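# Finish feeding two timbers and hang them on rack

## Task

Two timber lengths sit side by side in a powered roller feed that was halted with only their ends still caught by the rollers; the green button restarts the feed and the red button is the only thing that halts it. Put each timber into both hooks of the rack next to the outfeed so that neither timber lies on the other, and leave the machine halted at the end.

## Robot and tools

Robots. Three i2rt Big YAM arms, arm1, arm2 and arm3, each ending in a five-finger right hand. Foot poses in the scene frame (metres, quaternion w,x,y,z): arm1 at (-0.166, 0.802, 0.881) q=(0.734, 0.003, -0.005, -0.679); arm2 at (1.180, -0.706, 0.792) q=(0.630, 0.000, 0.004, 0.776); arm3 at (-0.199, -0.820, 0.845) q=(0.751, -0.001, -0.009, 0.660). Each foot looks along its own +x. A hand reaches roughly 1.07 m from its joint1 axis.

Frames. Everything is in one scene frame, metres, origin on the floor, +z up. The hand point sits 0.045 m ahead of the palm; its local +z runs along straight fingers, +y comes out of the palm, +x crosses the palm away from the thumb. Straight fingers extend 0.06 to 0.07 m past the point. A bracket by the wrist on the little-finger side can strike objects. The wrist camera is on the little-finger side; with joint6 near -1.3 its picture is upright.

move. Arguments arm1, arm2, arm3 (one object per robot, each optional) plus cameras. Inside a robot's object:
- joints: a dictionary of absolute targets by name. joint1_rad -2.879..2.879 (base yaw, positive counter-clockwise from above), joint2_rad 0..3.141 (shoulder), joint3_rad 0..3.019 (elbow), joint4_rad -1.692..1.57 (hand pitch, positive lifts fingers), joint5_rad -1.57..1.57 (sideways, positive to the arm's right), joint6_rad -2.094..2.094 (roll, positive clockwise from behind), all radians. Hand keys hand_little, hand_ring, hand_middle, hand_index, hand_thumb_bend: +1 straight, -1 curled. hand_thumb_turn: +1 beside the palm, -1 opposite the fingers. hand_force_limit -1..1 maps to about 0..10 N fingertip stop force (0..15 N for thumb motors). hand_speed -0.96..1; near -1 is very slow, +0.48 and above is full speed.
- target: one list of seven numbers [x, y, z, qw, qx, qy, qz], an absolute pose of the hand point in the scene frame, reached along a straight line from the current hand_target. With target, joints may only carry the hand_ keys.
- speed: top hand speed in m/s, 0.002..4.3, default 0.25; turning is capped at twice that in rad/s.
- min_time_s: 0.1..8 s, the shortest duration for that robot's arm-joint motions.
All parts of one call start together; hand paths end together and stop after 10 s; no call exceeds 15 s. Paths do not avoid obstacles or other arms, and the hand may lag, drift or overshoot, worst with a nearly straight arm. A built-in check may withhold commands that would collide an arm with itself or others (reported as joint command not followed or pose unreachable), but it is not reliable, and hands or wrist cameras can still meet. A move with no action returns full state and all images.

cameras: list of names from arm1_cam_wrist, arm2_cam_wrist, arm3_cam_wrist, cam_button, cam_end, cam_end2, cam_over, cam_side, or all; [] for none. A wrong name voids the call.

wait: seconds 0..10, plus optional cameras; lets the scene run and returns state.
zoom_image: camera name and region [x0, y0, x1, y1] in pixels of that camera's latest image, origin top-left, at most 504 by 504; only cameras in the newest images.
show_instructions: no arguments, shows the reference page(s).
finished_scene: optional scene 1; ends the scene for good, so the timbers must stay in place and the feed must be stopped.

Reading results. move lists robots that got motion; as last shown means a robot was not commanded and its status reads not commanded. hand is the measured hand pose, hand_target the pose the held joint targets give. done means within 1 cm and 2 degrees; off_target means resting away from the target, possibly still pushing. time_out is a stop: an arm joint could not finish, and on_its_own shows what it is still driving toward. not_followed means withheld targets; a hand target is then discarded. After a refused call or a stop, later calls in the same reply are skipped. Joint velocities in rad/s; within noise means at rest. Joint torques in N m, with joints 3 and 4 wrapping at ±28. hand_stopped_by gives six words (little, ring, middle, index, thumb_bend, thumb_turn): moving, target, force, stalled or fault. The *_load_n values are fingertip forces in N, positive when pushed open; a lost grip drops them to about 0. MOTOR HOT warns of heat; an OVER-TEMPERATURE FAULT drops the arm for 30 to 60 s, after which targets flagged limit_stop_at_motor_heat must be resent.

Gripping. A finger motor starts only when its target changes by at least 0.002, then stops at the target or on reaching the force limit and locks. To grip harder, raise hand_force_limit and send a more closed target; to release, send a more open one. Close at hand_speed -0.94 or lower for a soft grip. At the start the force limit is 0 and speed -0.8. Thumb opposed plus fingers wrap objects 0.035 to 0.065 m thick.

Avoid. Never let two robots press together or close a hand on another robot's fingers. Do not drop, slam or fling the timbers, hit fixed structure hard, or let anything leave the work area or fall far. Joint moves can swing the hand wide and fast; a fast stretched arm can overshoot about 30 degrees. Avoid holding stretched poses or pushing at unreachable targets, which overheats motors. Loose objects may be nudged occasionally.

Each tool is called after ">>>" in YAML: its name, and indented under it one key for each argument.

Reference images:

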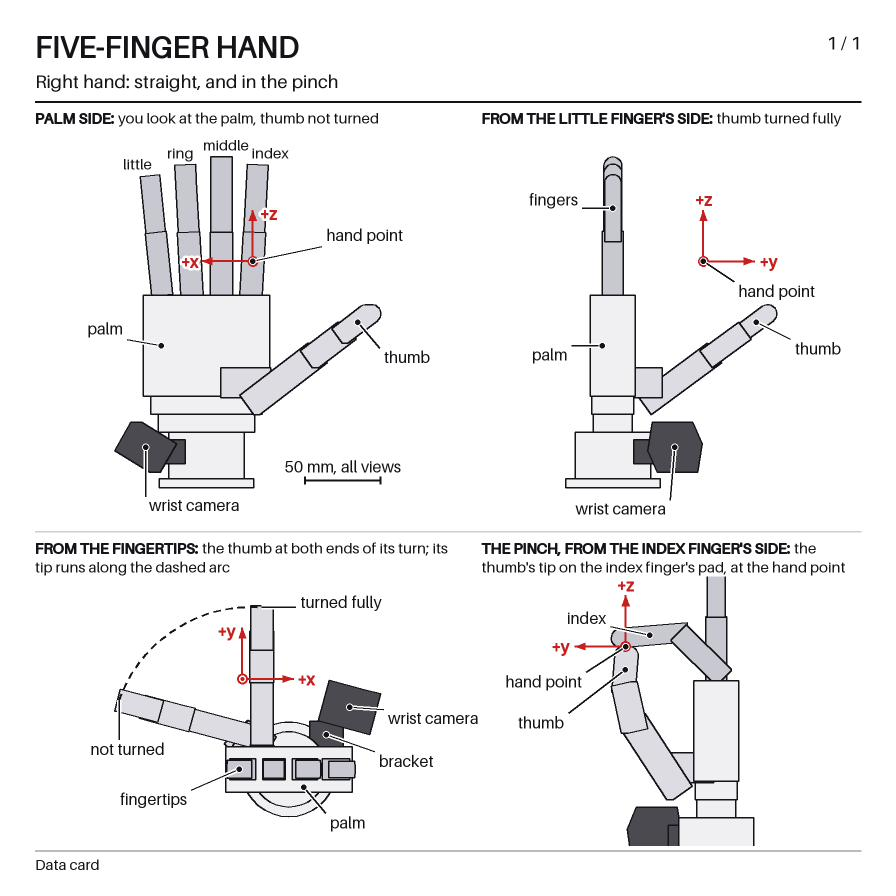

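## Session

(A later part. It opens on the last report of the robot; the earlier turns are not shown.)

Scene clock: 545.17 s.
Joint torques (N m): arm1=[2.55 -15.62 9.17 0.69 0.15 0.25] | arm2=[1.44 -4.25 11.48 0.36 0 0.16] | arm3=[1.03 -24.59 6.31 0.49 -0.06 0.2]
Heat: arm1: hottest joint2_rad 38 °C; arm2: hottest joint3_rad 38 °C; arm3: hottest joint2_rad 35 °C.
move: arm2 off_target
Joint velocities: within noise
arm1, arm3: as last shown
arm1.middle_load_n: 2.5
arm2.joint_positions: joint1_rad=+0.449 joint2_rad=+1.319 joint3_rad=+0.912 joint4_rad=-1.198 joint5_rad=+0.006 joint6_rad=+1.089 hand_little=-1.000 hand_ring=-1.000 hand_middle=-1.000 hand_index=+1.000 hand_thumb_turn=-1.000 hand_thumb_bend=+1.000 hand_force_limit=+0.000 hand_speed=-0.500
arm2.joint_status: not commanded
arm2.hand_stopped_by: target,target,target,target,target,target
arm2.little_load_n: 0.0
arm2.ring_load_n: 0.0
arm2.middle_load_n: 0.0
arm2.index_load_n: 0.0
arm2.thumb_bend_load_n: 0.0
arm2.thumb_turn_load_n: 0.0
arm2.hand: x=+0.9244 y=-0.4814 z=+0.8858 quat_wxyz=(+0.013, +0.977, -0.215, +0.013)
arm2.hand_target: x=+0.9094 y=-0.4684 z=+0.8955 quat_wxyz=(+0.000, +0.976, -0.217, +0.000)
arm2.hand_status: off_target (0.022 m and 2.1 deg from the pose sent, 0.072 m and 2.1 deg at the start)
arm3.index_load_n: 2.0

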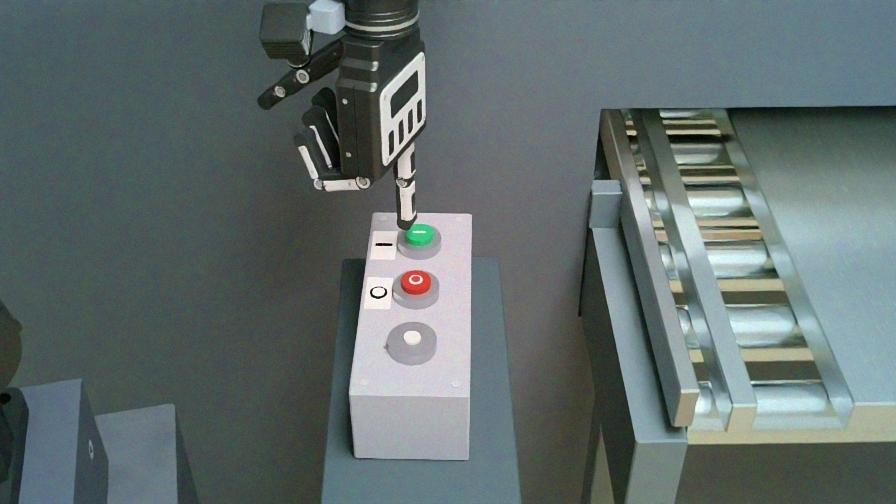

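>>> move:
  arm2: {"target": [0.914, -0.474, 0.848, 0, 0.9763, -0.2164, 0], "speed": 0.15}
  cameras: ["cam_button"]

>>> move:
  arm2: {"target": [0.910, -0.466, 0.900, 0, 0.9763, -0.2164, 0], "speed": 0.2}

>>> move:
  arm2: {"target": [0.976, -0.471, 0.895, 0, 0.9763, -0.2164, 0], "speed": 0.2}

>>> move:
  arm2: {"target": [0.973, -0.471, 0.848, 0, 0.9763, -0.2164, 0], "speed": 0.2}
  cameras: ["cam_button", "cam_over", "cam_end", "cam_end2"]

Scene clock: 551.40 s.
Joint torques (N m): arm1=[6.01 -16.56 9.03 1.17 -0.48 1.02] | arm2=[1.2 -3.78 6.08 1.01 -0.15 0.11] | arm3=[-1.55 -26.34 7.39 -0.12 0.65 -0.26]
Heat: arm1: hottest joint2_rad 38 °C; arm2: hottest joint3_rad 38 °C; arm3: hottest joint2_rad 35 °C.
move: arm2 off_target
Joint velocities: within noise
arm1.joint_positions: joint1_rad=+0.014 joint2_rad=+2.615 joint3_rad=+2.184 joint4_rad=-1.136 joint5_rad=+0.027 joint6_rad=+0.053 hand_little=+0.070 hand_ring=-0.013 hand_middle=-0.097 hand_index=-0.194 hand_thumb_turn=-1.000 hand_thumb_bend=+0.983 hand_force_limit=-0.400 hand_speed=-0.850
arm1.joint_status: not commanded
arm1.hand_stopped_by: force,force,force,force,force,target
arm1.little_load_n: 3.0
arm1.ring_load_n: 3.5
arm1.middle_load_n: 1.0
arm1.index_load_n: 0.0
arm1.thumb_bend_load_n: 5.0
arm1.thumb_turn_load_n: -3.5
arm1.hand: x=-0.0744 y=+0.1341 z=+0.7169 quat_wxyz=(+0.007, +0.019, -1.000, +0.004)
arm1.hand_target: x=-0.0305 y=+0.1394 z=+0.7007 quat_wxyz=(+0.000, +0.000, -1.000, +0.000)
arm1.hand_status: not commanded
arm2.joint_positions: joint1_rad=+0.449 joint2_rad=+1.345 joint3_rad=+0.877 joint4_rad=-1.079 joint5_rad=+0.011 joint6_rad=+1.090 hand_little=-1.000 hand_ring=-1.000 hand_middle=-1.000 hand_index=+1.000 hand_thumb_turn=-1.000 hand_thumb_bend=+1.000 hand_force_limit=+0.000 hand_speed=-0.500
arm2.joint_status: not commanded
arm2.hand_stopped_by: target,target,target,target,target,target
arm2.little_load_n: 0.0
arm2.ring_load_n: 0.0
arm2.middle_load_n: 0.0
arm2.index_load_n: 0.0
arm2.thumb_bend_load_n: 0.0
arm2.thumb_turn_load_n: 0.0
arm2.hand: x=+0.9153 y=-0.4680 z=+0.8653 quat_wxyz=(-0.008, +0.976, -0.215, -0.008)
arm2.hand_target: x=+0.9148 y=-0.4745 z=+0.8487 quat_wxyz=(+0.000, +0.976, -0.216, +0.000)
arm2.hand_status: off_target (0.018 m and 1.3 deg from the pose sent, 0.040 m and 2.2 deg at the start)
arm3.joint_positions: joint1_rad=+0.190 joint2_rad=+2.666 joint3_rad=+2.326 joint4_rad=-1.241 joint5_rad=-0.030 joint6_rad=+0.058 hand_little=-0.250 hand_ring=-0.222 hand_middle=-0.208 hand_index=-0.194 hand_thumb_turn=-1.000 hand_thumb_bend=+0.991 hand_force_limit=-0.400 hand_speed=-0.850
arm3.joint_status: not commanded
arm3.hand_stopped_by: force,force,force,force,force,target
arm3.little_load_n: 0.0
arm3.ring_load_n: 0.0
arm3.middle_load_n: 0.0
arm3.index_load_n: 5.0
arm3.thumb_bend_load_n: 4.0
arm3.thumb_turn_load_n: 3.5
arm3.hand: x=-0.2778 y=-0.1338 z=+0.7011 quat_wxyz=(+0.001, +1.000, +0.001, -0.008)
arm3.hand_target: x=-0.2502 y=-0.1324 z=+0.7005 quat_wxyz=(+0.000, +1.000, +0.000, +0.000)
arm3.hand_status: not commanded

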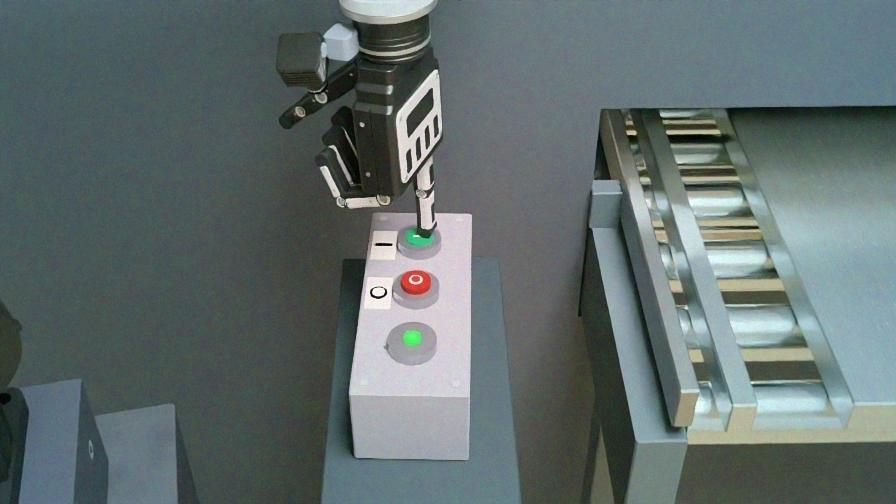

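Scene clock: 552.53 s.
Joint torques (N m): arm1=[6.07 -16.56 9.03 1.14 -0.47 1.02] | arm2=[0.38 -6.01 11.3 -0.5 -0.11 0.09] | arm3=[-1.55 -26.34 7.39 -0.14 0.64 -0.26]
Heat: arm1: hottest joint2_rad 38 °C; arm2: hottest joint3_rad 38 °C; arm3: hottest joint2_rad 36 °C.
move: arm2 off_target
Joint velocities: within noise
arm1, arm3: as last shown
arm2.joint_positions: joint1_rad=+0.449 joint2_rad=+1.337 joint3_rad=+0.924 joint4_rad=-1.191 joint5_rad=+0.009 joint6_rad=+1.090 hand_little=-1.000 hand_ring=-1.000 hand_middle=-1.000 hand_index=+1.000 hand_thumb_turn=-1.000 hand_thumb_bend=+1.000 hand_force_limit=+0.000 hand_speed=-0.500
arm2.joint_status: not commanded
arm2.hand_stopped_by: target,target,target,target,target,target
arm2.little_load_n: 0.0
arm2.ring_load_n: 0.0
arm2.middle_load_n: 0.0
arm2.index_load_n: 0.0
arm2.thumb_bend_load_n: 0.0
arm2.thumb_turn_load_n: 0.0
arm2.hand: x=+0.9210 y=-0.4760 z=+0.8840 quat_wxyz=(+0.012, +0.976, -0.215, +0.014)
arm2.hand_target: x=+0.9104 y=-0.4663 z=+0.9000 quat_wxyz=(+0.000, +0.976, -0.216, +0.000)
arm2.hand_status: off_target (0.022 m and 2.1 deg from the pose sent, 0.035 m and 1.4 deg at the start)
pictures: none

Scene clock: 553.90 s.
Joint torques (N m): arm1=[6.01 -16.56 9.02 1.11 -0.47 1.03] | arm2=[-1.85 -5.66 7.73 -0.38 -0.11 -0.15] | arm3=[-1.49 -26.34 7.38 -0.14 0.65 -0.26]
Heat: arm1: hottest joint2_rad 38 °C; arm2: hottest joint3_rad 38 °C; arm3: hottest joint2_rad 36 °C.
move: arm2 done
Joint velocities: within noise
arm1, arm3: as last shown
arm2.joint_positions: joint1_rad=+0.315 joint2_rad=+1.234 joint3_rad=+0.865 joint4_rad=-1.191 joint5_rad=+0.009 joint6_rad=+0.960 hand_little=-1.000 hand_ring=-1.000 hand_middle=-1.000 hand_index=+1.000 hand_thumb_turn=-1.000 hand_thumb_bend=+1.000 hand_force_limit=+0.000 hand_speed=-0.500
arm2.joint_status: not commanded
arm2.hand_stopped_by: target,target,target,target,target,target
arm2.little_load_n: 0.0
arm2.ring_load_n: 0.0
arm2.middle_load_n: 0.5
arm2.index_load_n: 0.0
arm2.thumb_bend_load_n: 0.0
arm2.thumb_turn_load_n: 0.0
arm2.hand: x=+0.9694 y=-0.4690 z=+0.8949 quat_wxyz=(-0.003, +0.976, -0.217, -0.002)
arm2.hand_target: x=+0.9758 y=-0.4709 z=+0.8949 quat_wxyz=(+0.000, +0.976, -0.216, +0.000)
arm2.hand_status: done (0.007 m and 0.4 deg from the pose sent, 0.056 m and 2.1 deg at the start)
arm3.thumb_bend_load_n: 3.5
pictures: none

Scene clock: 554.87 s.
Joint torques (N m): arm1=[6.18 -16.56 9.05 1.14 -0.48 1.03] | arm2=[-1.03 -2.61 6.17 1.52 -0.25 -0.08] | arm3=[-1.49 -26.34 7.39 -0.12 0.63 -0.26]
Heat: arm1: hottest joint2_rad 38 °C; arm2: hottest joint3_rad 38 °C; arm3: hottest joint2_rad 36 °C.
move: arm2 off_target
Joint velocities: within noise
arm1, arm3: as last shown
arm2.joint_positions: joint1_rad=+0.315 joint2_rad=+1.257 joint3_rad=+0.801 joint4_rad=-1.095 joint5_rad=+0.012 joint6_rad=+0.960 hand_little=-1.000 hand_ring=-1.000 hand_middle=-1.000 hand_index=+1.000 hand_thumb_turn=-1.000 hand_thumb_bend=+1.000 hand_force_limit=+0.000 hand_speed=-0.500
arm2.joint_status: not commanded
arm2.hand_stopped_by: target,target,target,target,target,target
arm2.little_load_n: 0.0
arm2.ring_load_n: 0.0
arm2.middle_load_n: 0.0
arm2.index_load_n: -2.0
arm2.thumb_bend_load_n: 0.0
arm2.thumb_turn_load_n: 0.0
arm2.hand: x=+0.9709 y=-0.4709 z=+0.8654 quat_wxyz=(-0.007, +0.976, -0.217, -0.004)
arm2.hand_target: x=+0.9735 y=-0.4718 z=+0.8488 quat_wxyz=(+0.000, +0.976, -0.216, +0.000)
arm2.hand_status: off_target (0.018 m and 1.0 deg from the pose sent, 0.047 m and 0.4 deg at the start)
arm3.thumb_bend_load_n: 4.0
pictures: cam_button, cam_end, cam_end2, cam_over

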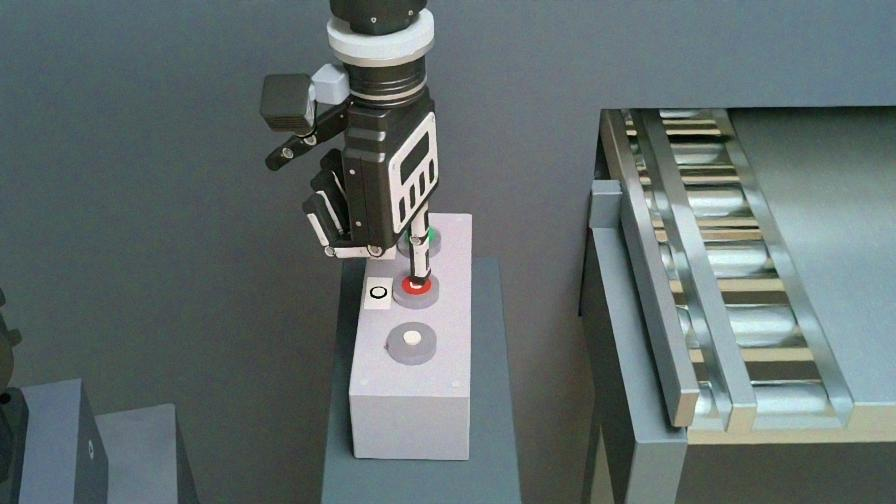

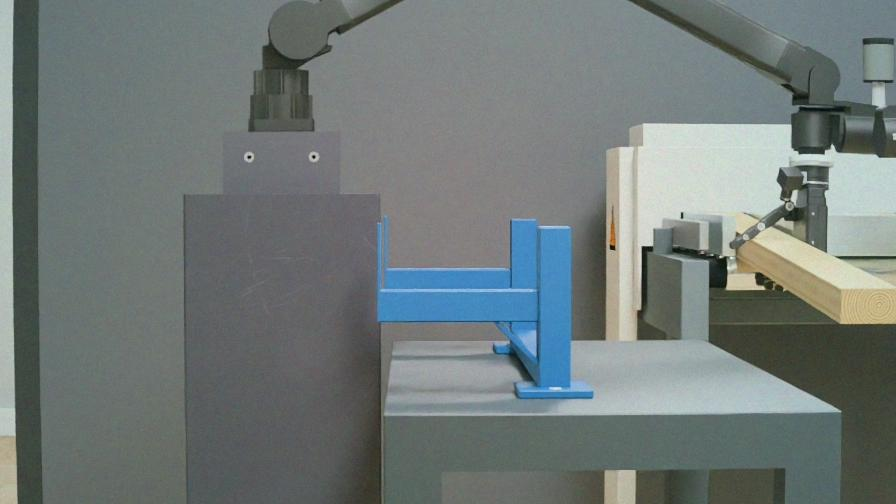

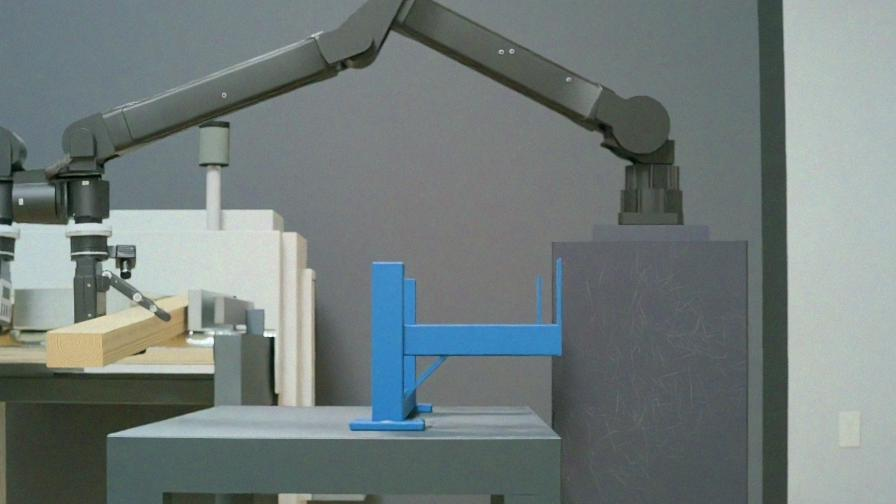

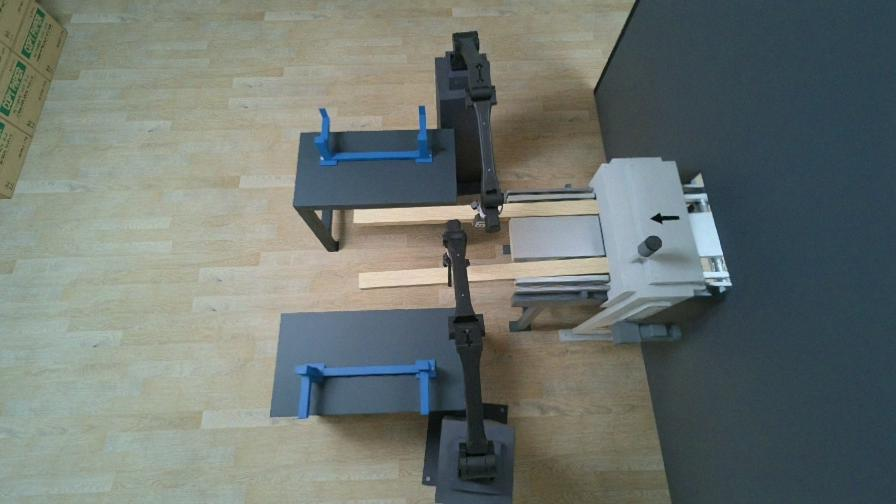

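>>> zoom_image:
  camera: "cam_over"
  region: [340, 170, 740, 330]

>>> move:
  cameras: ["arm1_cam_wrist", "arm3_cam_wrist", "cam_side"]

Scaled by 1.260.

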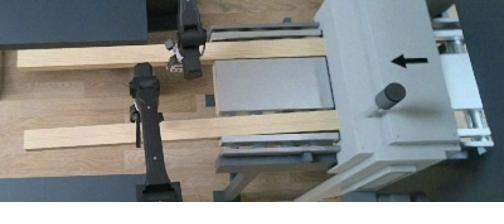

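Scene clock: 563.90 s.
Joint torques (N m): arm1=[6.07 -16.56 9.02 1.13 -0.39 1.01] | arm2=[-0.67 -2.37 6.37 1.44 -0.23 -0.1] | arm3=[-1.49 -26.34 7.38 -0.16 0.46 -0.26]
Heat: arm1: hottest joint2_rad 37 °C; arm2: hottest joint3_rad 38 °C; arm3: hottest joint2_rad 37 °C.
Joint velocities: within noise
arm1.joint_positions: joint1_rad=+0.014 joint2_rad=+2.615 joint3_rad=+2.184 joint4_rad=-1.136 joint5_rad=+0.024 joint6_rad=+0.054 hand_little=+0.070 hand_ring=-0.013 hand_middle=-0.097 hand_index=-0.194 hand_thumb_turn=-1.000 hand_thumb_bend=+0.983 hand_force_limit=-0.400 hand_speed=-0.850
arm1.joint_status: not commanded
arm1.hand_stopped_by: force,force,force,force,force,target
arm1.little_load_n: 3.0
arm1.ring_load_n: 3.5
arm1.middle_load_n: 1.0
arm1.index_load_n: 0.0
arm1.thumb_bend_load_n: 5.0
arm1.thumb_turn_load_n: -3.5
arm1.hand: x=-0.0738 y=+0.1341 z=+0.7170 quat_wxyz=(+0.006, +0.019, -1.000, +0.004) (m; scene frame)
arm1.hand_target: x=-0.0305 y=+0.1395 z=+0.7007 quat_wxyz=(+0.000, +0.000, -1.000, +0.000) (m; scene frame)
arm1.hand_status: not commanded
arm2.joint_positions: joint1_rad=+0.315 joint2_rad=+1.257 joint3_rad=+0.801 joint4_rad=-1.095 joint5_rad=+0.012 joint6_rad=+0.960 hand_little=-1.000 hand_ring=-1.000 hand_middle=-1.000 hand_index=+1.000 hand_thumb_turn=-1.000 hand_thumb_bend=+1.000 hand_force_limit=+0.000 hand_speed=-0.500
arm2.joint_status: not commanded
arm2.hand_stopped_by: target,target,target,target,target,target
arm2.little_load_n: 0.0
arm2.ring_load_n: 0.0
arm2.middle_load_n: 0.0
arm2.index_load_n: -2.0
arm2.thumb_bend_load_n: 0.0
arm2.thumb_turn_load_n: 0.0
arm2.hand: x=+0.9709 y=-0.4709 z=+0.8654 quat_wxyz=(-0.007, +0.976, -0.217, -0.004) (m; scene frame)
arm2.hand_target: x=+0.9735 y=-0.4718 z=+0.8488 quat_wxyz=(+0.000, +0.976, -0.216, +0.000) (m; scene frame)
arm2.hand_status: off_target (0.018 m and 1.0 deg from the pose sent, 0.047 m and 0.4 deg at the start)
arm3.joint_positions: joint1_rad=+0.190 joint2_rad=+2.666 joint3_rad=+2.326 joint4_rad=-1.241 joint5_rad=-0.026 joint6_rad=+0.058 hand_little=-0.250 hand_ring=-0.222 hand_middle=-0.208 hand_index=-0.194 hand_thumb_turn=-1.000 hand_thumb_bend=+0.991 hand_force_limit=-0.400 hand_speed=-0.850
arm3.joint_status: not commanded
arm3.hand_stopped_by: force,force,force,force,force,target
arm3.little_load_n: 0.0
arm3.ring_load_n: 0.0
arm3.middle_load_n: 0.0
arm3.index_load_n: 4.0
arm3.thumb_bend_load_n: 4.0
arm3.thumb_turn_load_n: 2.0
arm3.hand: x=-0.2769 y=-0.1338 z=+0.7009 quat_wxyz=(+0.000, +1.000, +0.001, -0.006) (m; scene frame)
arm3.hand_target: x=-0.2502 y=-0.1324 z=+0.7005 quat_wxyz=(+0.000, +1.000, +0.000, +0.000) (m; scene frame)
arm3.hand_status: not commanded
pictures: arm1_cam_wrist, arm3_cam_wrist, cam_side
camera_calibration:
arm1_cam_wrist: T_world_to_cam=[[-0.27774, 0.95931, -0.05077, -0.10602], [0.8091, 0.26209, 0.52599, -0.35414], [0.51789, 0.10501, -0.84898, 0.7536]] pos_world=[-0.1332, 0.11538, 0.82068]
arm3_cam_wrist: T_world_to_cam=[[0.22094, -0.97381, -0.05375, -0.02318], [-0.83049, -0.21674, 0.51314, -0.61488], [-0.51135, -0.06873, -0.85662, 0.5593]] pos_world=[-0.21953, -0.1174, 0.79339]

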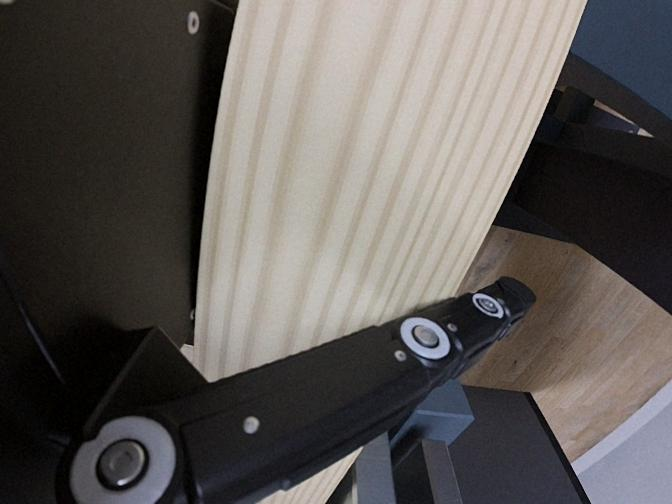

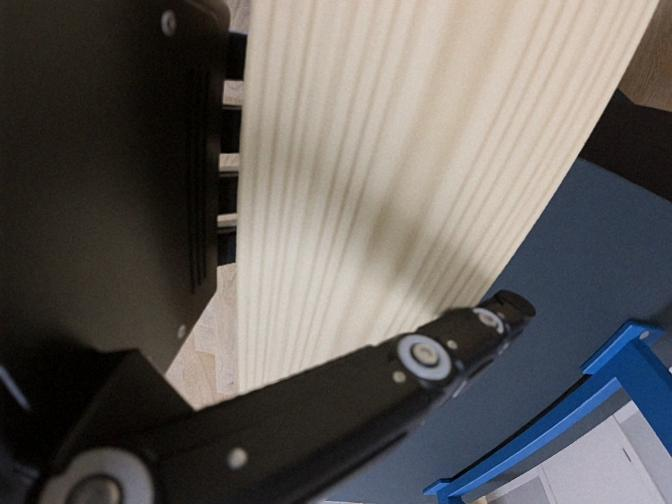

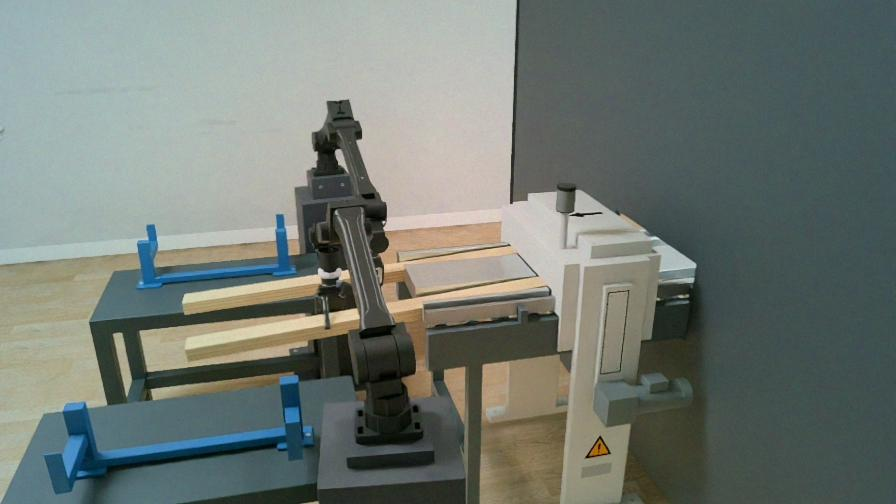

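>>> move:
  arm2: {"target": [0.973, -0.471, 0.94, 0, 0.9763, -0.2164, 0], "speed": 0.2}
  arm1: {"joints": {"hand_thumb_bend": 1.0}}

>>> move:
  arm1: {"target": [-0.005, 0.137, 0.715, 0, 0, 1, 0], "speed": 0.05}
  cameras: ["arm1_cam_wrist", "cam_over", "cam_end"]

Scene clock: 588.83 s.
Joint torques (N m): arm1=[6.07 -16.56 9.01 1.16 -0.39 1.01] | arm2=[-0.26 -4.13 11.67 -0.32 -0.06 -0.1] | arm3=[-1.55 -26.4 7.39 -0.14 0.45 -0.26]
Heat: arm1: hottest joint2_rad 37 °C; arm2: hottest joint3_rad 37 °C; arm3: hottest joint2_rad 38 °C.
move: arm1 done; arm2 off_target
Joint velocities: within noise
arm1.joint_positions: joint1_rad=+0.014 joint2_rad=+2.615 joint3_rad=+2.184 joint4_rad=-1.136 joint5_rad=+0.024 joint6_rad=+0.054 hand_little=+0.070 hand_ring=-0.013 hand_middle=-0.097 hand_index=-0.194 hand_thumb_turn=-1.000 hand_thumb_bend=+1.000 hand_force_limit=-0.400 hand_speed=-0.850
arm1.joint_status: all done
arm1.hand_stopped_by: force,force,force,force,target,target
arm1.little_load_n: 3.0
arm1.ring_load_n: 3.5
arm1.middle_load_n: 1.0
arm1.index_load_n: 0.0
arm1.thumb_bend_load_n: 1.5
arm1.thumb_turn_load_n: -3.5
arm1.hand: x=-0.0738 y=+0.1341 z=+0.7170 quat_wxyz=(+0.006, +0.019, -1.000, +0.004)
arm1.hand_target: x=-0.0305 y=+0.1395 z=+0.7007 quat_wxyz=(+0.000, +0.000, -1.000, +0.000)
arm1.hand_status: not commanded
arm2.joint_positions: joint1_rad=+0.315 joint2_rad=+1.187 joint3_rad=+0.914 joint4_rad=-1.321 joint5_rad=+0.009 joint6_rad=+0.960 hand_little=-1.000 hand_ring=-1.000 hand_middle=-1.000 hand_index=+1.000 hand_thumb_turn=-1.000 hand_thumb_bend=+1.000 hand_force_limit=+0.000 hand_speed=-0.500
arm2.joint_status: not commanded
arm2.hand_stopped_by: target,target,target,target,target,target
arm2.little_load_n: 0.0
arm2.ring_load_n: 0.0
arm2.middle_load_n: 0.0
arm2.index_load_n: 0.0
arm2.thumb_bend_load_n: 0.0
arm2.thumb_turn_load_n: 0.0
arm2.hand: x=+0.9771 y=-0.4820 z=+0.9267 quat_wxyz=(+0.010, +0.976, -0.217, +0.009)
arm2.hand_target: x=+0.9731 y=-0.4714 z=+0.9399 quat_wxyz=(+0.000, +0.976, -0.216, +0.000)
arm2.hand_status: off_target (0.018 m and 1.5 deg from the pose sent, 0.075 m and 1.0 deg at the start)
arm3: as last shown
arm3.index_load_n: 4.5
arm3.thumb_bend_load_n: 3.5
pictures: none

Scene clock: 589.93 s.
Joint torques (N m): arm1=[8.64 -17.61 10.02 0.27 -0.44 1.28] | arm2=[-0.91 -3.55 11.69 -0.47 -0.12 -0.05] | arm3=[-1.49 -26.4 7.39 -0.14 0.45 -0.26]
Heat: arm1: hottest joint2_rad 37 °C; arm2: hottest joint3_rad 38 °C; arm3: hottest joint2_rad 38 °C.
move: arm1 off_target
Joint velocities: within noise
arm1.joint_positions: joint1_rad=+0.015 joint2_rad=+2.615 joint3_rad=+2.184 joint4_rad=-1.138 joint5_rad=+0.024 joint6_rad=+0.057 hand_little=+0.070 hand_ring=-0.013 hand_middle=-0.097 hand_index=-0.194 hand_thumb_turn=-1.000 hand_thumb_bend=+1.000 hand_force_limit=-0.400 hand_speed=-0.850
arm1.joint_status: not commanded
arm1.hand_stopped_by: force,force,force,force,target,target
arm1.little_load_n: 3.0
arm1.ring_load_n: 3.5
arm1.middle_load_n: 1.0
arm1.index_load_n: 0.0
arm1.thumb_bend_load_n: 1.5
arm1.thumb_turn_load_n: -3.5
arm1.hand: x=-0.0729 y=+0.1348 z=+0.7171 quat_wxyz=(+0.006, +0.018, -1.000, +0.003)
arm1.hand_target: x=-0.0079 y=+0.1404 z=+0.7156 quat_wxyz=(-0.001, +0.002, -1.000, +0.001)
arm1.hand_status: off_target (0.068 m and 2.2 deg from the pose sent, 0.069 m and 2.3 deg at the start)
arm2, arm3: as last shown
arm3.index_load_n: 4.0
arm3.thumb_turn_load_n: 2.5
pictures: arm1_cam_wrist, cam_end, cam_over
arm1_cam_wrist: T_world_to_cam=[[-0.27593, 0.95995, -0.04858, -0.1079], [0.80969, 0.25938, 0.52642, -0.35494], [0.51794, 0.10592, -0.84884, 0.75301]] pos_world=[-0.13239, 0.11588, 0.82078]

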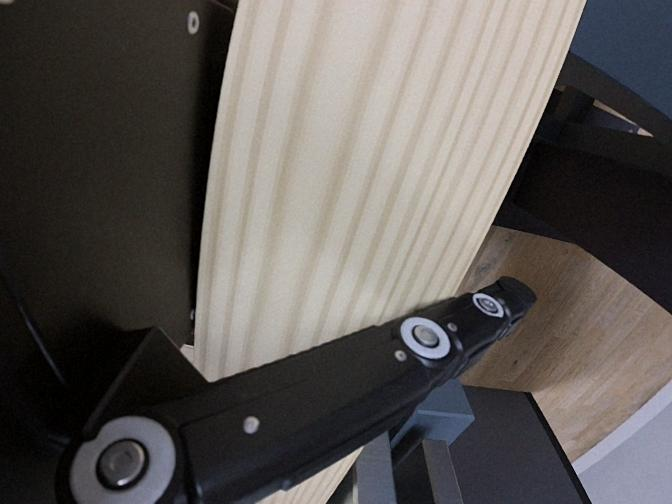

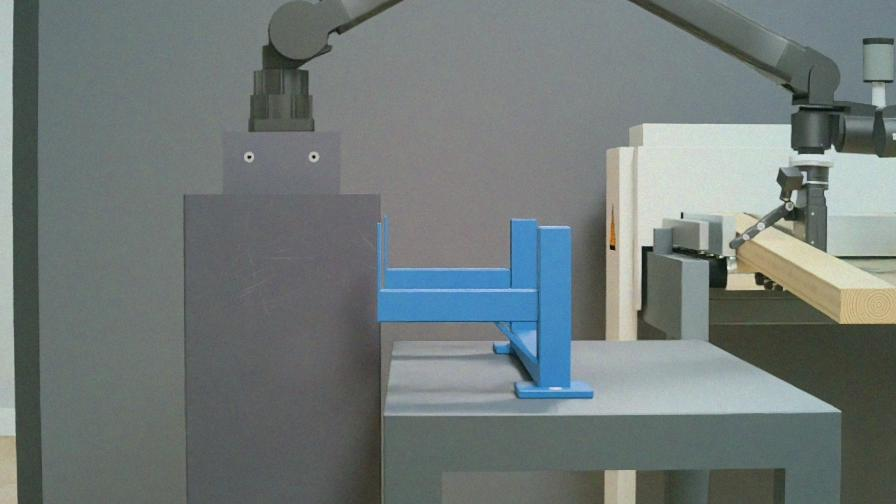

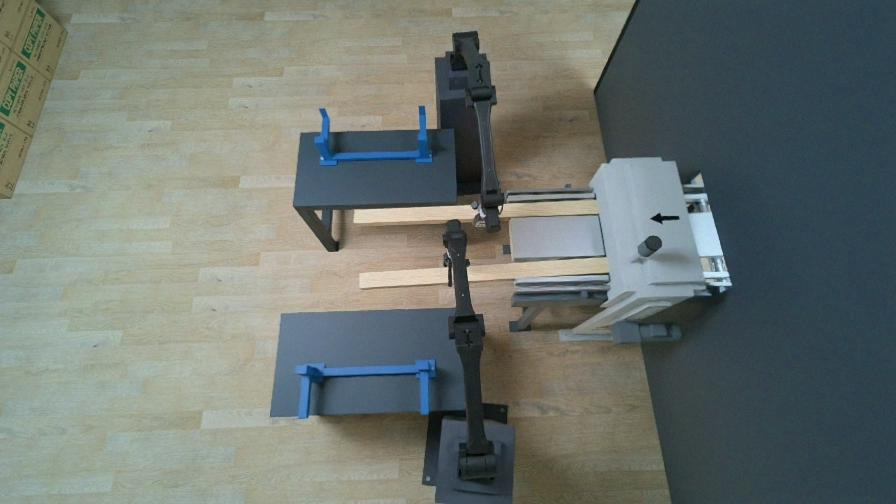

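>>> move:
  arm1: {"target": [-0.070, 0.135, 0.750, 0, 0, 1, 0], "speed": 0.05}
  cameras: ["arm1_cam_wrist", "cam_side", "cam_end"]

Scene clock: 596.50 s.
Joint torques (N m): arm1=[1.61 -21.42 8.14 -0.66 -0.21 0.44] | arm2=[-0.73 -4.07 11.71 -0.58 -0.05 -0.04] | arm3=[-1.55 -26.34 7.38 -0.16 0.45 -0.26]
Heat: arm1: hottest joint2_rad 37 °C; arm2: hottest joint3_rad 39 °C; arm3: hottest joint2_rad 38 °C.
move: arm1 off_target
Joint velocities: within noise
arm1.joint_positions: joint1_rad=+0.010 joint2_rad=+2.612 joint3_rad=+2.184 joint4_rad=-1.152 joint5_rad=+0.018 joint6_rad=+0.052 hand_little=+0.070 hand_ring=-0.013 hand_middle=-0.097 hand_index=-0.194 hand_thumb_turn=-1.000 hand_thumb_bend=+1.000 hand_force_limit=-0.400 hand_speed=-0.850
arm1.joint_status: not commanded
arm1.hand_stopped_by: force,force,force,force,target,target
arm1.little_load_n: 2.0
arm1.ring_load_n: 2.5
arm1.middle_load_n: 1.5
arm1.index_load_n: 0.5
arm1.thumb_bend_load_n: 1.0
arm1.thumb_turn_load_n: -0.5
arm1.hand: x=-0.0754 y=+0.1375 z=+0.7198 quat_wxyz=(+0.003, +0.018, -1.000, -0.003)
arm1.hand_target: x=-0.0700 y=+0.1350 z=+0.7491 quat_wxyz=(+0.000, +0.000, -1.000, +0.000)
arm1.hand_status: off_target (0.031 m and 2.2 deg from the pose sent, 0.033 m and 2.2 deg at the start)
arm2, arm3: as last shown
arm2.middle_load_n: 0.5
arm2.thumb_bend_load_n: -0.5
arm3.index_load_n: 4.5
arm3.thumb_bend_load_n: 4.0
pictures: arm1_cam_wrist, cam_end, cam_side
arm1_cam_wrist: T_world_to_cam=[[-0.27591, 0.96041, -0.03868, -0.11829], [0.80714, 0.25335, 0.53323, -0.35938], [0.52192, 0.11591, -0.84508, 0.7525]] pos_world=[-0.13531, 0.11744, 0.82298]

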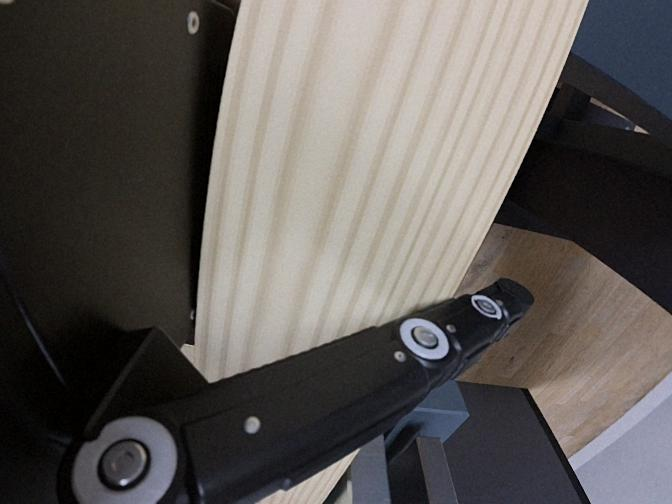

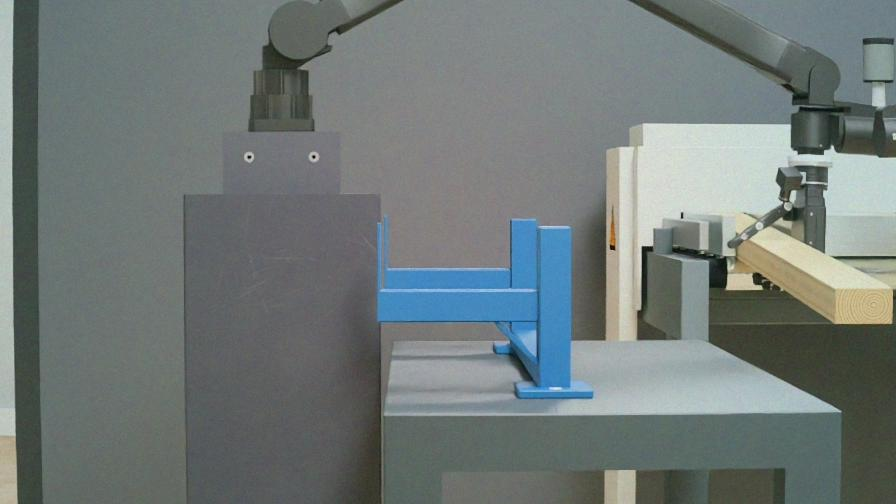

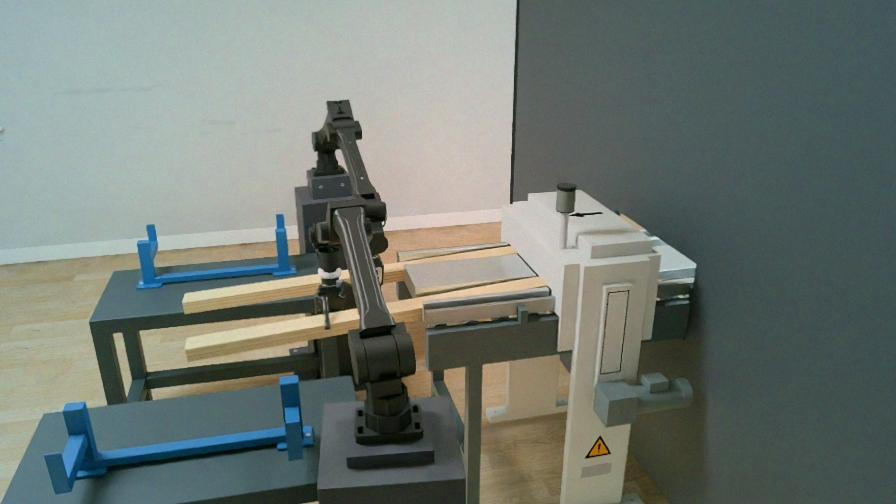

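>>> move:
  arm1: {"target": [-0.072, 0.131, 0.770, 0, 0, 1, 0], "speed": 0.05}
  cameras: ["cam_side", "cam_end"]

Scene clock: 599.67 s.
Joint torques (N m): arm1=[1.38 -22.48 10.07 -1.44 -0.18 0.38] | arm2=[-0.32 -3.6 11.73 -0.58 -0.08 -0.08] | arm3=[-1.55 -26.34 7.38 -0.14 0.45 -0.26]
Heat: arm1: hottest joint2_rad 37 °C; arm2: hottest joint3_rad 39 °C; arm3: hottest joint2_rad 39 °C.
move: arm1 off_target
Joint velocities: within noise
arm1.joint_positions: joint1_rad=+0.009 joint2_rad=+2.612 joint3_rad=+2.184 joint4_rad=-1.169 joint5_rad=+0.017 joint6_rad=+0.055 hand_little=+0.070 hand_ring=-0.013 hand_middle=-0.097 hand_index=-0.194 hand_thumb_turn=-1.000 hand_thumb_bend=+1.000 hand_force_limit=-0.400 hand_speed=-0.850
arm1.joint_status: not commanded
arm1.hand_stopped_by: force,force,force,force,target,target
arm1.little_load_n: 1.5
arm1.ring_load_n: 2.5
arm1.middle_load_n: 1.0
arm1.index_load_n: 0.0
arm1.thumb_bend_load_n: 0.5
arm1.thumb_turn_load_n: 0.0
arm1.hand: x=-0.0760 y=+0.1419 z=+0.7212 quat_wxyz=(+0.003, +0.016, -1.000, -0.012)
arm1.hand_target: x=-0.0720 y=+0.1315 z=+0.7684 quat_wxyz=(+0.000, +0.000, -1.000, +0.001)
arm1.hand_status: off_target (0.050 m and 2.3 deg from the pose sent, 0.051 m and 2.1 deg at the start)
arm2, arm3: as last shown
arm2.middle_load_n: 0.0
pictures: cam_end, cam_side

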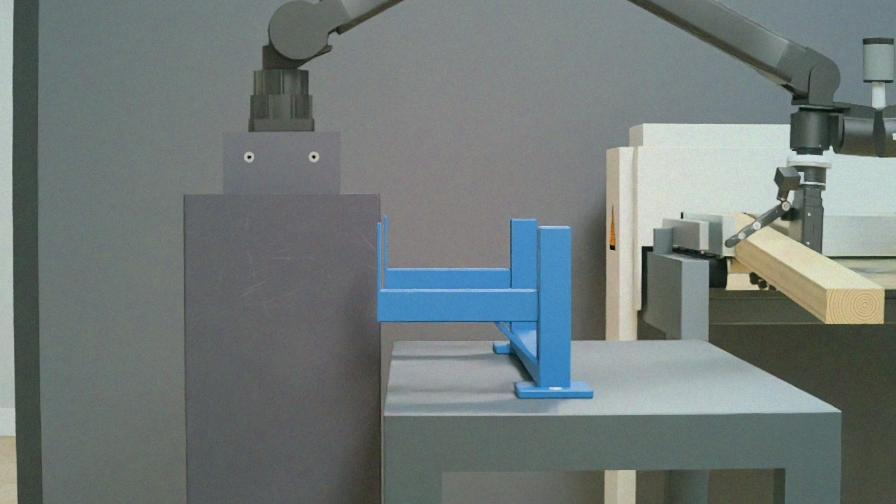

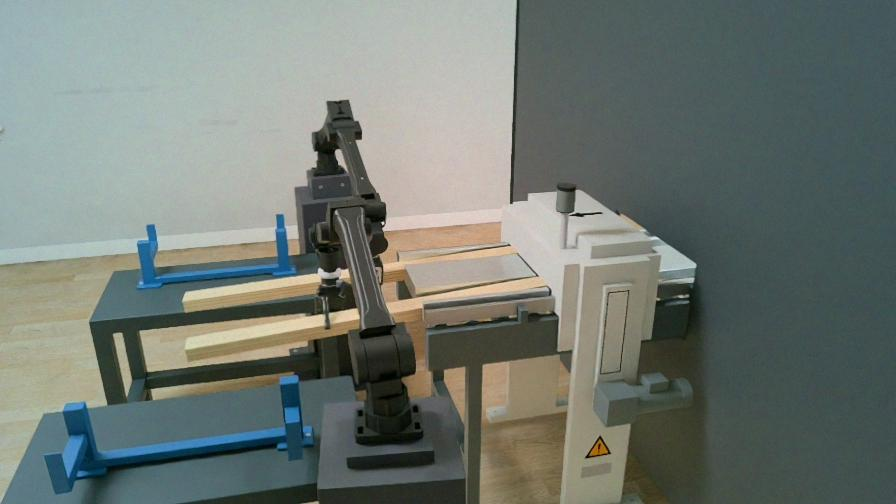

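>>> move:
  arm1: {"target": [-0.075, 0.128, 0.785, 0, 0, 1, 0], "speed": 0.1}
  cameras: ["cam_end"]

Scene clock: 603.77 s.
Joint torques (N m): arm1=[1.14 -23.12 11.6 -2.36 -0.17 0.33] | arm2=[-0.26 -4.07 11.54 -0.36 -0.1 -0.07] | arm3=[-1.49 -26.34 7.39 -0.14 0.45 -0.26]
Heat: arm1: hottest joint2_rad 38 °C; arm2: hottest joint3_rad 40 °C; arm3: hottest joint2_rad 39 °C.
move: arm1 off_target
Joint velocities: within noise
arm1.joint_positions: joint1_rad=+0.009 joint2_rad=+2.612 joint3_rad=+2.184 joint4_rad=-1.171 joint5_rad=+0.017 joint6_rad=+0.055 hand_little=+0.070 hand_ring=-0.013 hand_middle=-0.097 hand_index=-0.194 hand_thumb_turn=-1.000 hand_thumb_bend=+1.000 hand_force_limit=-0.400 hand_speed=-0.850
arm1.joint_status: not commanded
arm1.hand_stopped_by: force,force,force,force,target,target
arm1.little_load_n: 1.5
arm1.ring_load_n: 2.0
arm1.middle_load_n: 1.0
arm1.index_load_n: 0.0
arm1.thumb_bend_load_n: 0.5
arm1.thumb_turn_load_n: 0.0
arm1.hand: x=-0.0764 y=+0.1423 z=+0.7216 quat_wxyz=(+0.003, +0.016, -1.000, -0.012)
arm1.hand_target: x=-0.0749 y=+0.1290 z=+0.7822 quat_wxyz=(+0.000, +0.000, -1.000, +0.001)
arm1.hand_status: off_target (0.065 m and 2.4 deg from the pose sent, 0.065 m and 2.3 deg at the start)
arm2, arm3: as last shown
arm2.thumb_bend_load_n: 0.0

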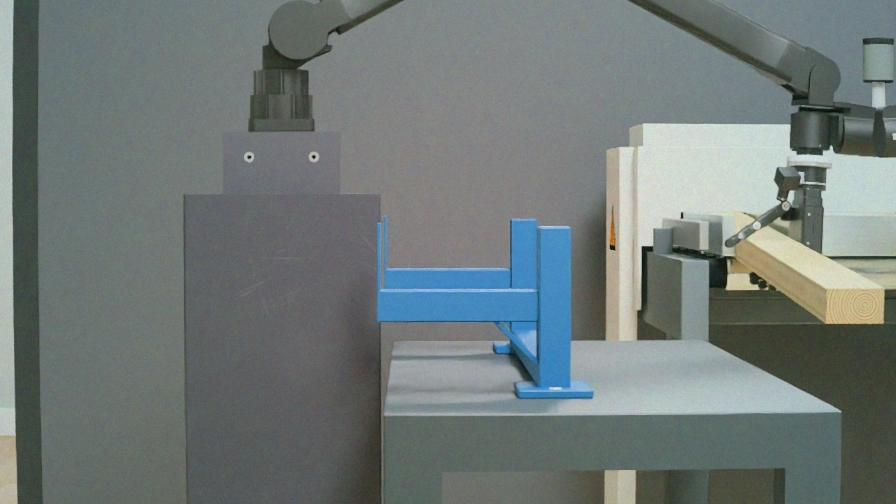

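>>> move:
  arm1: {"target": [-0.075, 0.126, 0.800, 0, 0, 1, 0], "speed": 0.05}
  cameras: ["cam_end", "cam_over"]

Scene clock: 612.93 s.
Joint torques (N m): arm1=[1.26 -23.94 12.52 -3.1 -0.17 0.34] | arm2=[-0.73 -4.31 11.77 -0.47 -0.07 -0.09] | arm3=[-1.49 -26.34 7.38 -0.14 0.45 -0.26]
Heat: arm1: hottest joint2_rad 38 °C; arm2: hottest joint3_rad 41 °C; arm3: hottest joint2_rad 39 °C.
move: arm1 off_target
Joint velocities: within noise
arm1.joint_positions: joint1_rad=+0.008 joint2_rad=+2.611 joint3_rad=+2.189 joint4_rad=-1.177 joint5_rad=+0.017 joint6_rad=+0.055 hand_little=+0.070 hand_ring=-0.013 hand_middle=-0.097 hand_index=-0.194 hand_thumb_turn=-1.000 hand_thumb_bend=+1.000 hand_force_limit=-0.400 hand_speed=-0.850
arm1.joint_status: not commanded
arm1.hand_stopped_by: force,force,force,force,target,target
arm1.little_load_n: 1.5
arm1.ring_load_n: 2.5
arm1.middle_load_n: 1.5
arm1.index_load_n: 0.5
arm1.thumb_bend_load_n: 0.0
arm1.thumb_turn_load_n: 0.0
arm1.hand: x=-0.0766 y=+0.1414 z=+0.7238 quat_wxyz=(+0.003, +0.016, -1.000, -0.012)
arm1.hand_target: x=-0.0750 y=+0.1272 z=+0.7961 quat_wxyz=(+0.000, +0.000, -1.000, +0.002)
arm1.hand_status: off_target (0.078 m and 2.3 deg from the pose sent, 0.080 m and 2.3 deg at the start)
arm2, arm3: as last shown
arm2.little_load_n: 0.5
arm3.little_load_n: 0.5
arm3.thumb_turn_load_n: 2.0

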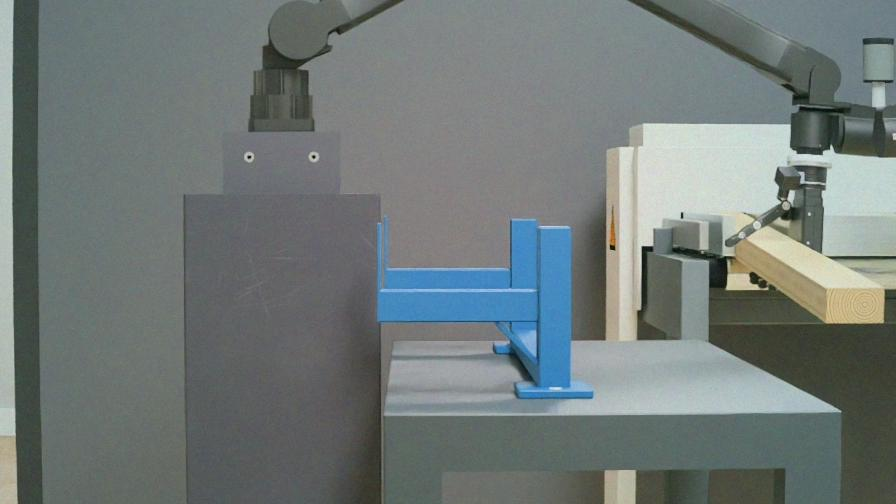

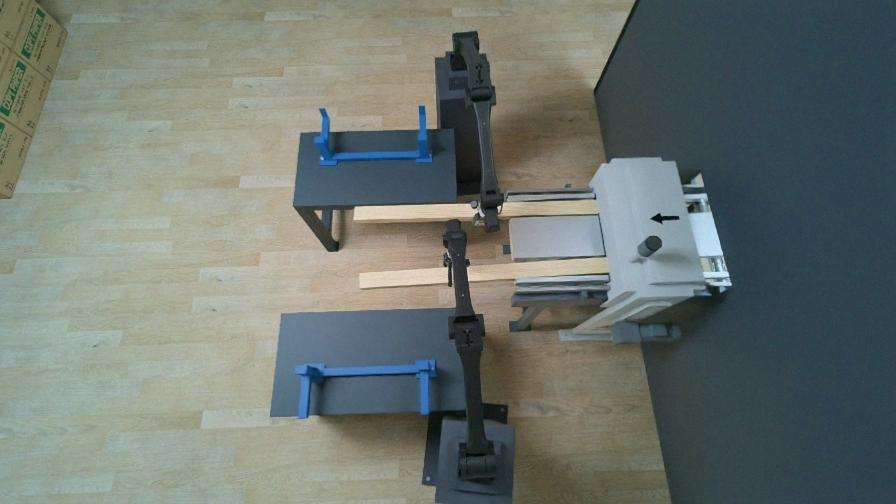

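>>> move:
  arm1: {"target": [-0.075, 0.126, 0.815, 0, 0, 1, 0], "speed": 0.05}
  cameras: ["cam_end"]

Scene clock: 617.37 s.
Joint torques (N m): arm1=[1.2 -25 12.3 -3.47 -0.17 0.33] | arm2=[0.03 -4.66 11.64 -0.31 -0.03 -0.08] | arm3=[-1.55 -26.34 7.38 -0.14 0.45 -0.26]
Heat: arm1: hottest joint2_rad 38 °C; arm2: hottest joint3_rad 41 °C; arm3: hottest joint2_rad 39 °C.
move: arm1 off_target
Joint velocities: within noise
arm1.joint_positions: joint1_rad=+0.008 joint2_rad=+2.611 joint3_rad=+2.200 joint4_rad=-1.189 joint5_rad=+0.016 joint6_rad=+0.056 hand_little=+0.070 hand_ring=-0.013 hand_middle=-0.097 hand_index=-0.194 hand_thumb_turn=-1.000 hand_thumb_bend=+1.000 hand_force_limit=-0.400 hand_speed=-0.850
arm1.joint_status: not commanded
arm1.hand_stopped_by: force,force,force,force,target,target
arm1.little_load_n: 1.5
arm1.ring_load_n: 3.0
arm1.middle_load_n: 1.5
arm1.index_load_n: 0.5
arm1.thumb_bend_load_n: 0.0
arm1.thumb_turn_load_n: 0.0
arm1.hand: x=-0.0765 y=+0.1399 z=+0.7278 quat_wxyz=(+0.003, +0.016, -1.000, -0.013)
arm1.hand_target: x=-0.0749 y=+0.1270 z=+0.8097 quat_wxyz=(-0.001, +0.000, -1.000, +0.003)
arm1.hand_status: off_target (0.088 m and 2.3 deg from the pose sent, 0.092 m and 2.3 deg at the start)
arm2, arm3: as last shown
arm2.little_load_n: 0.0
arm3.little_load_n: 0.0

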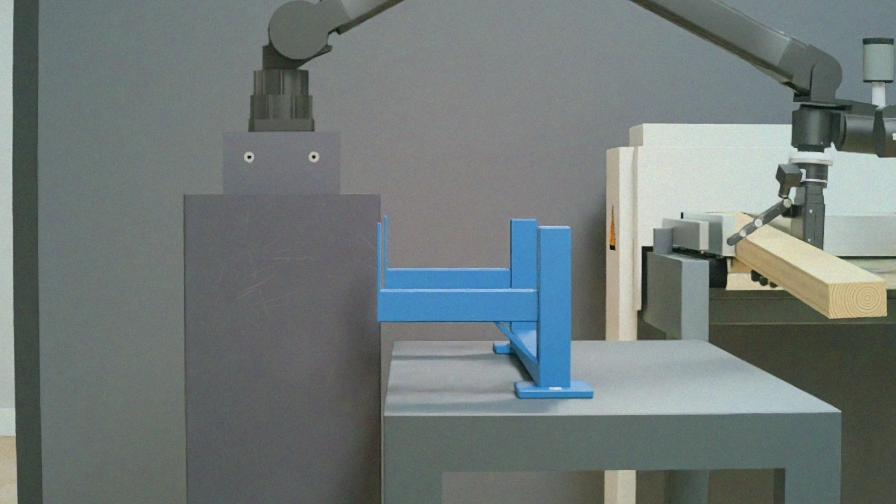

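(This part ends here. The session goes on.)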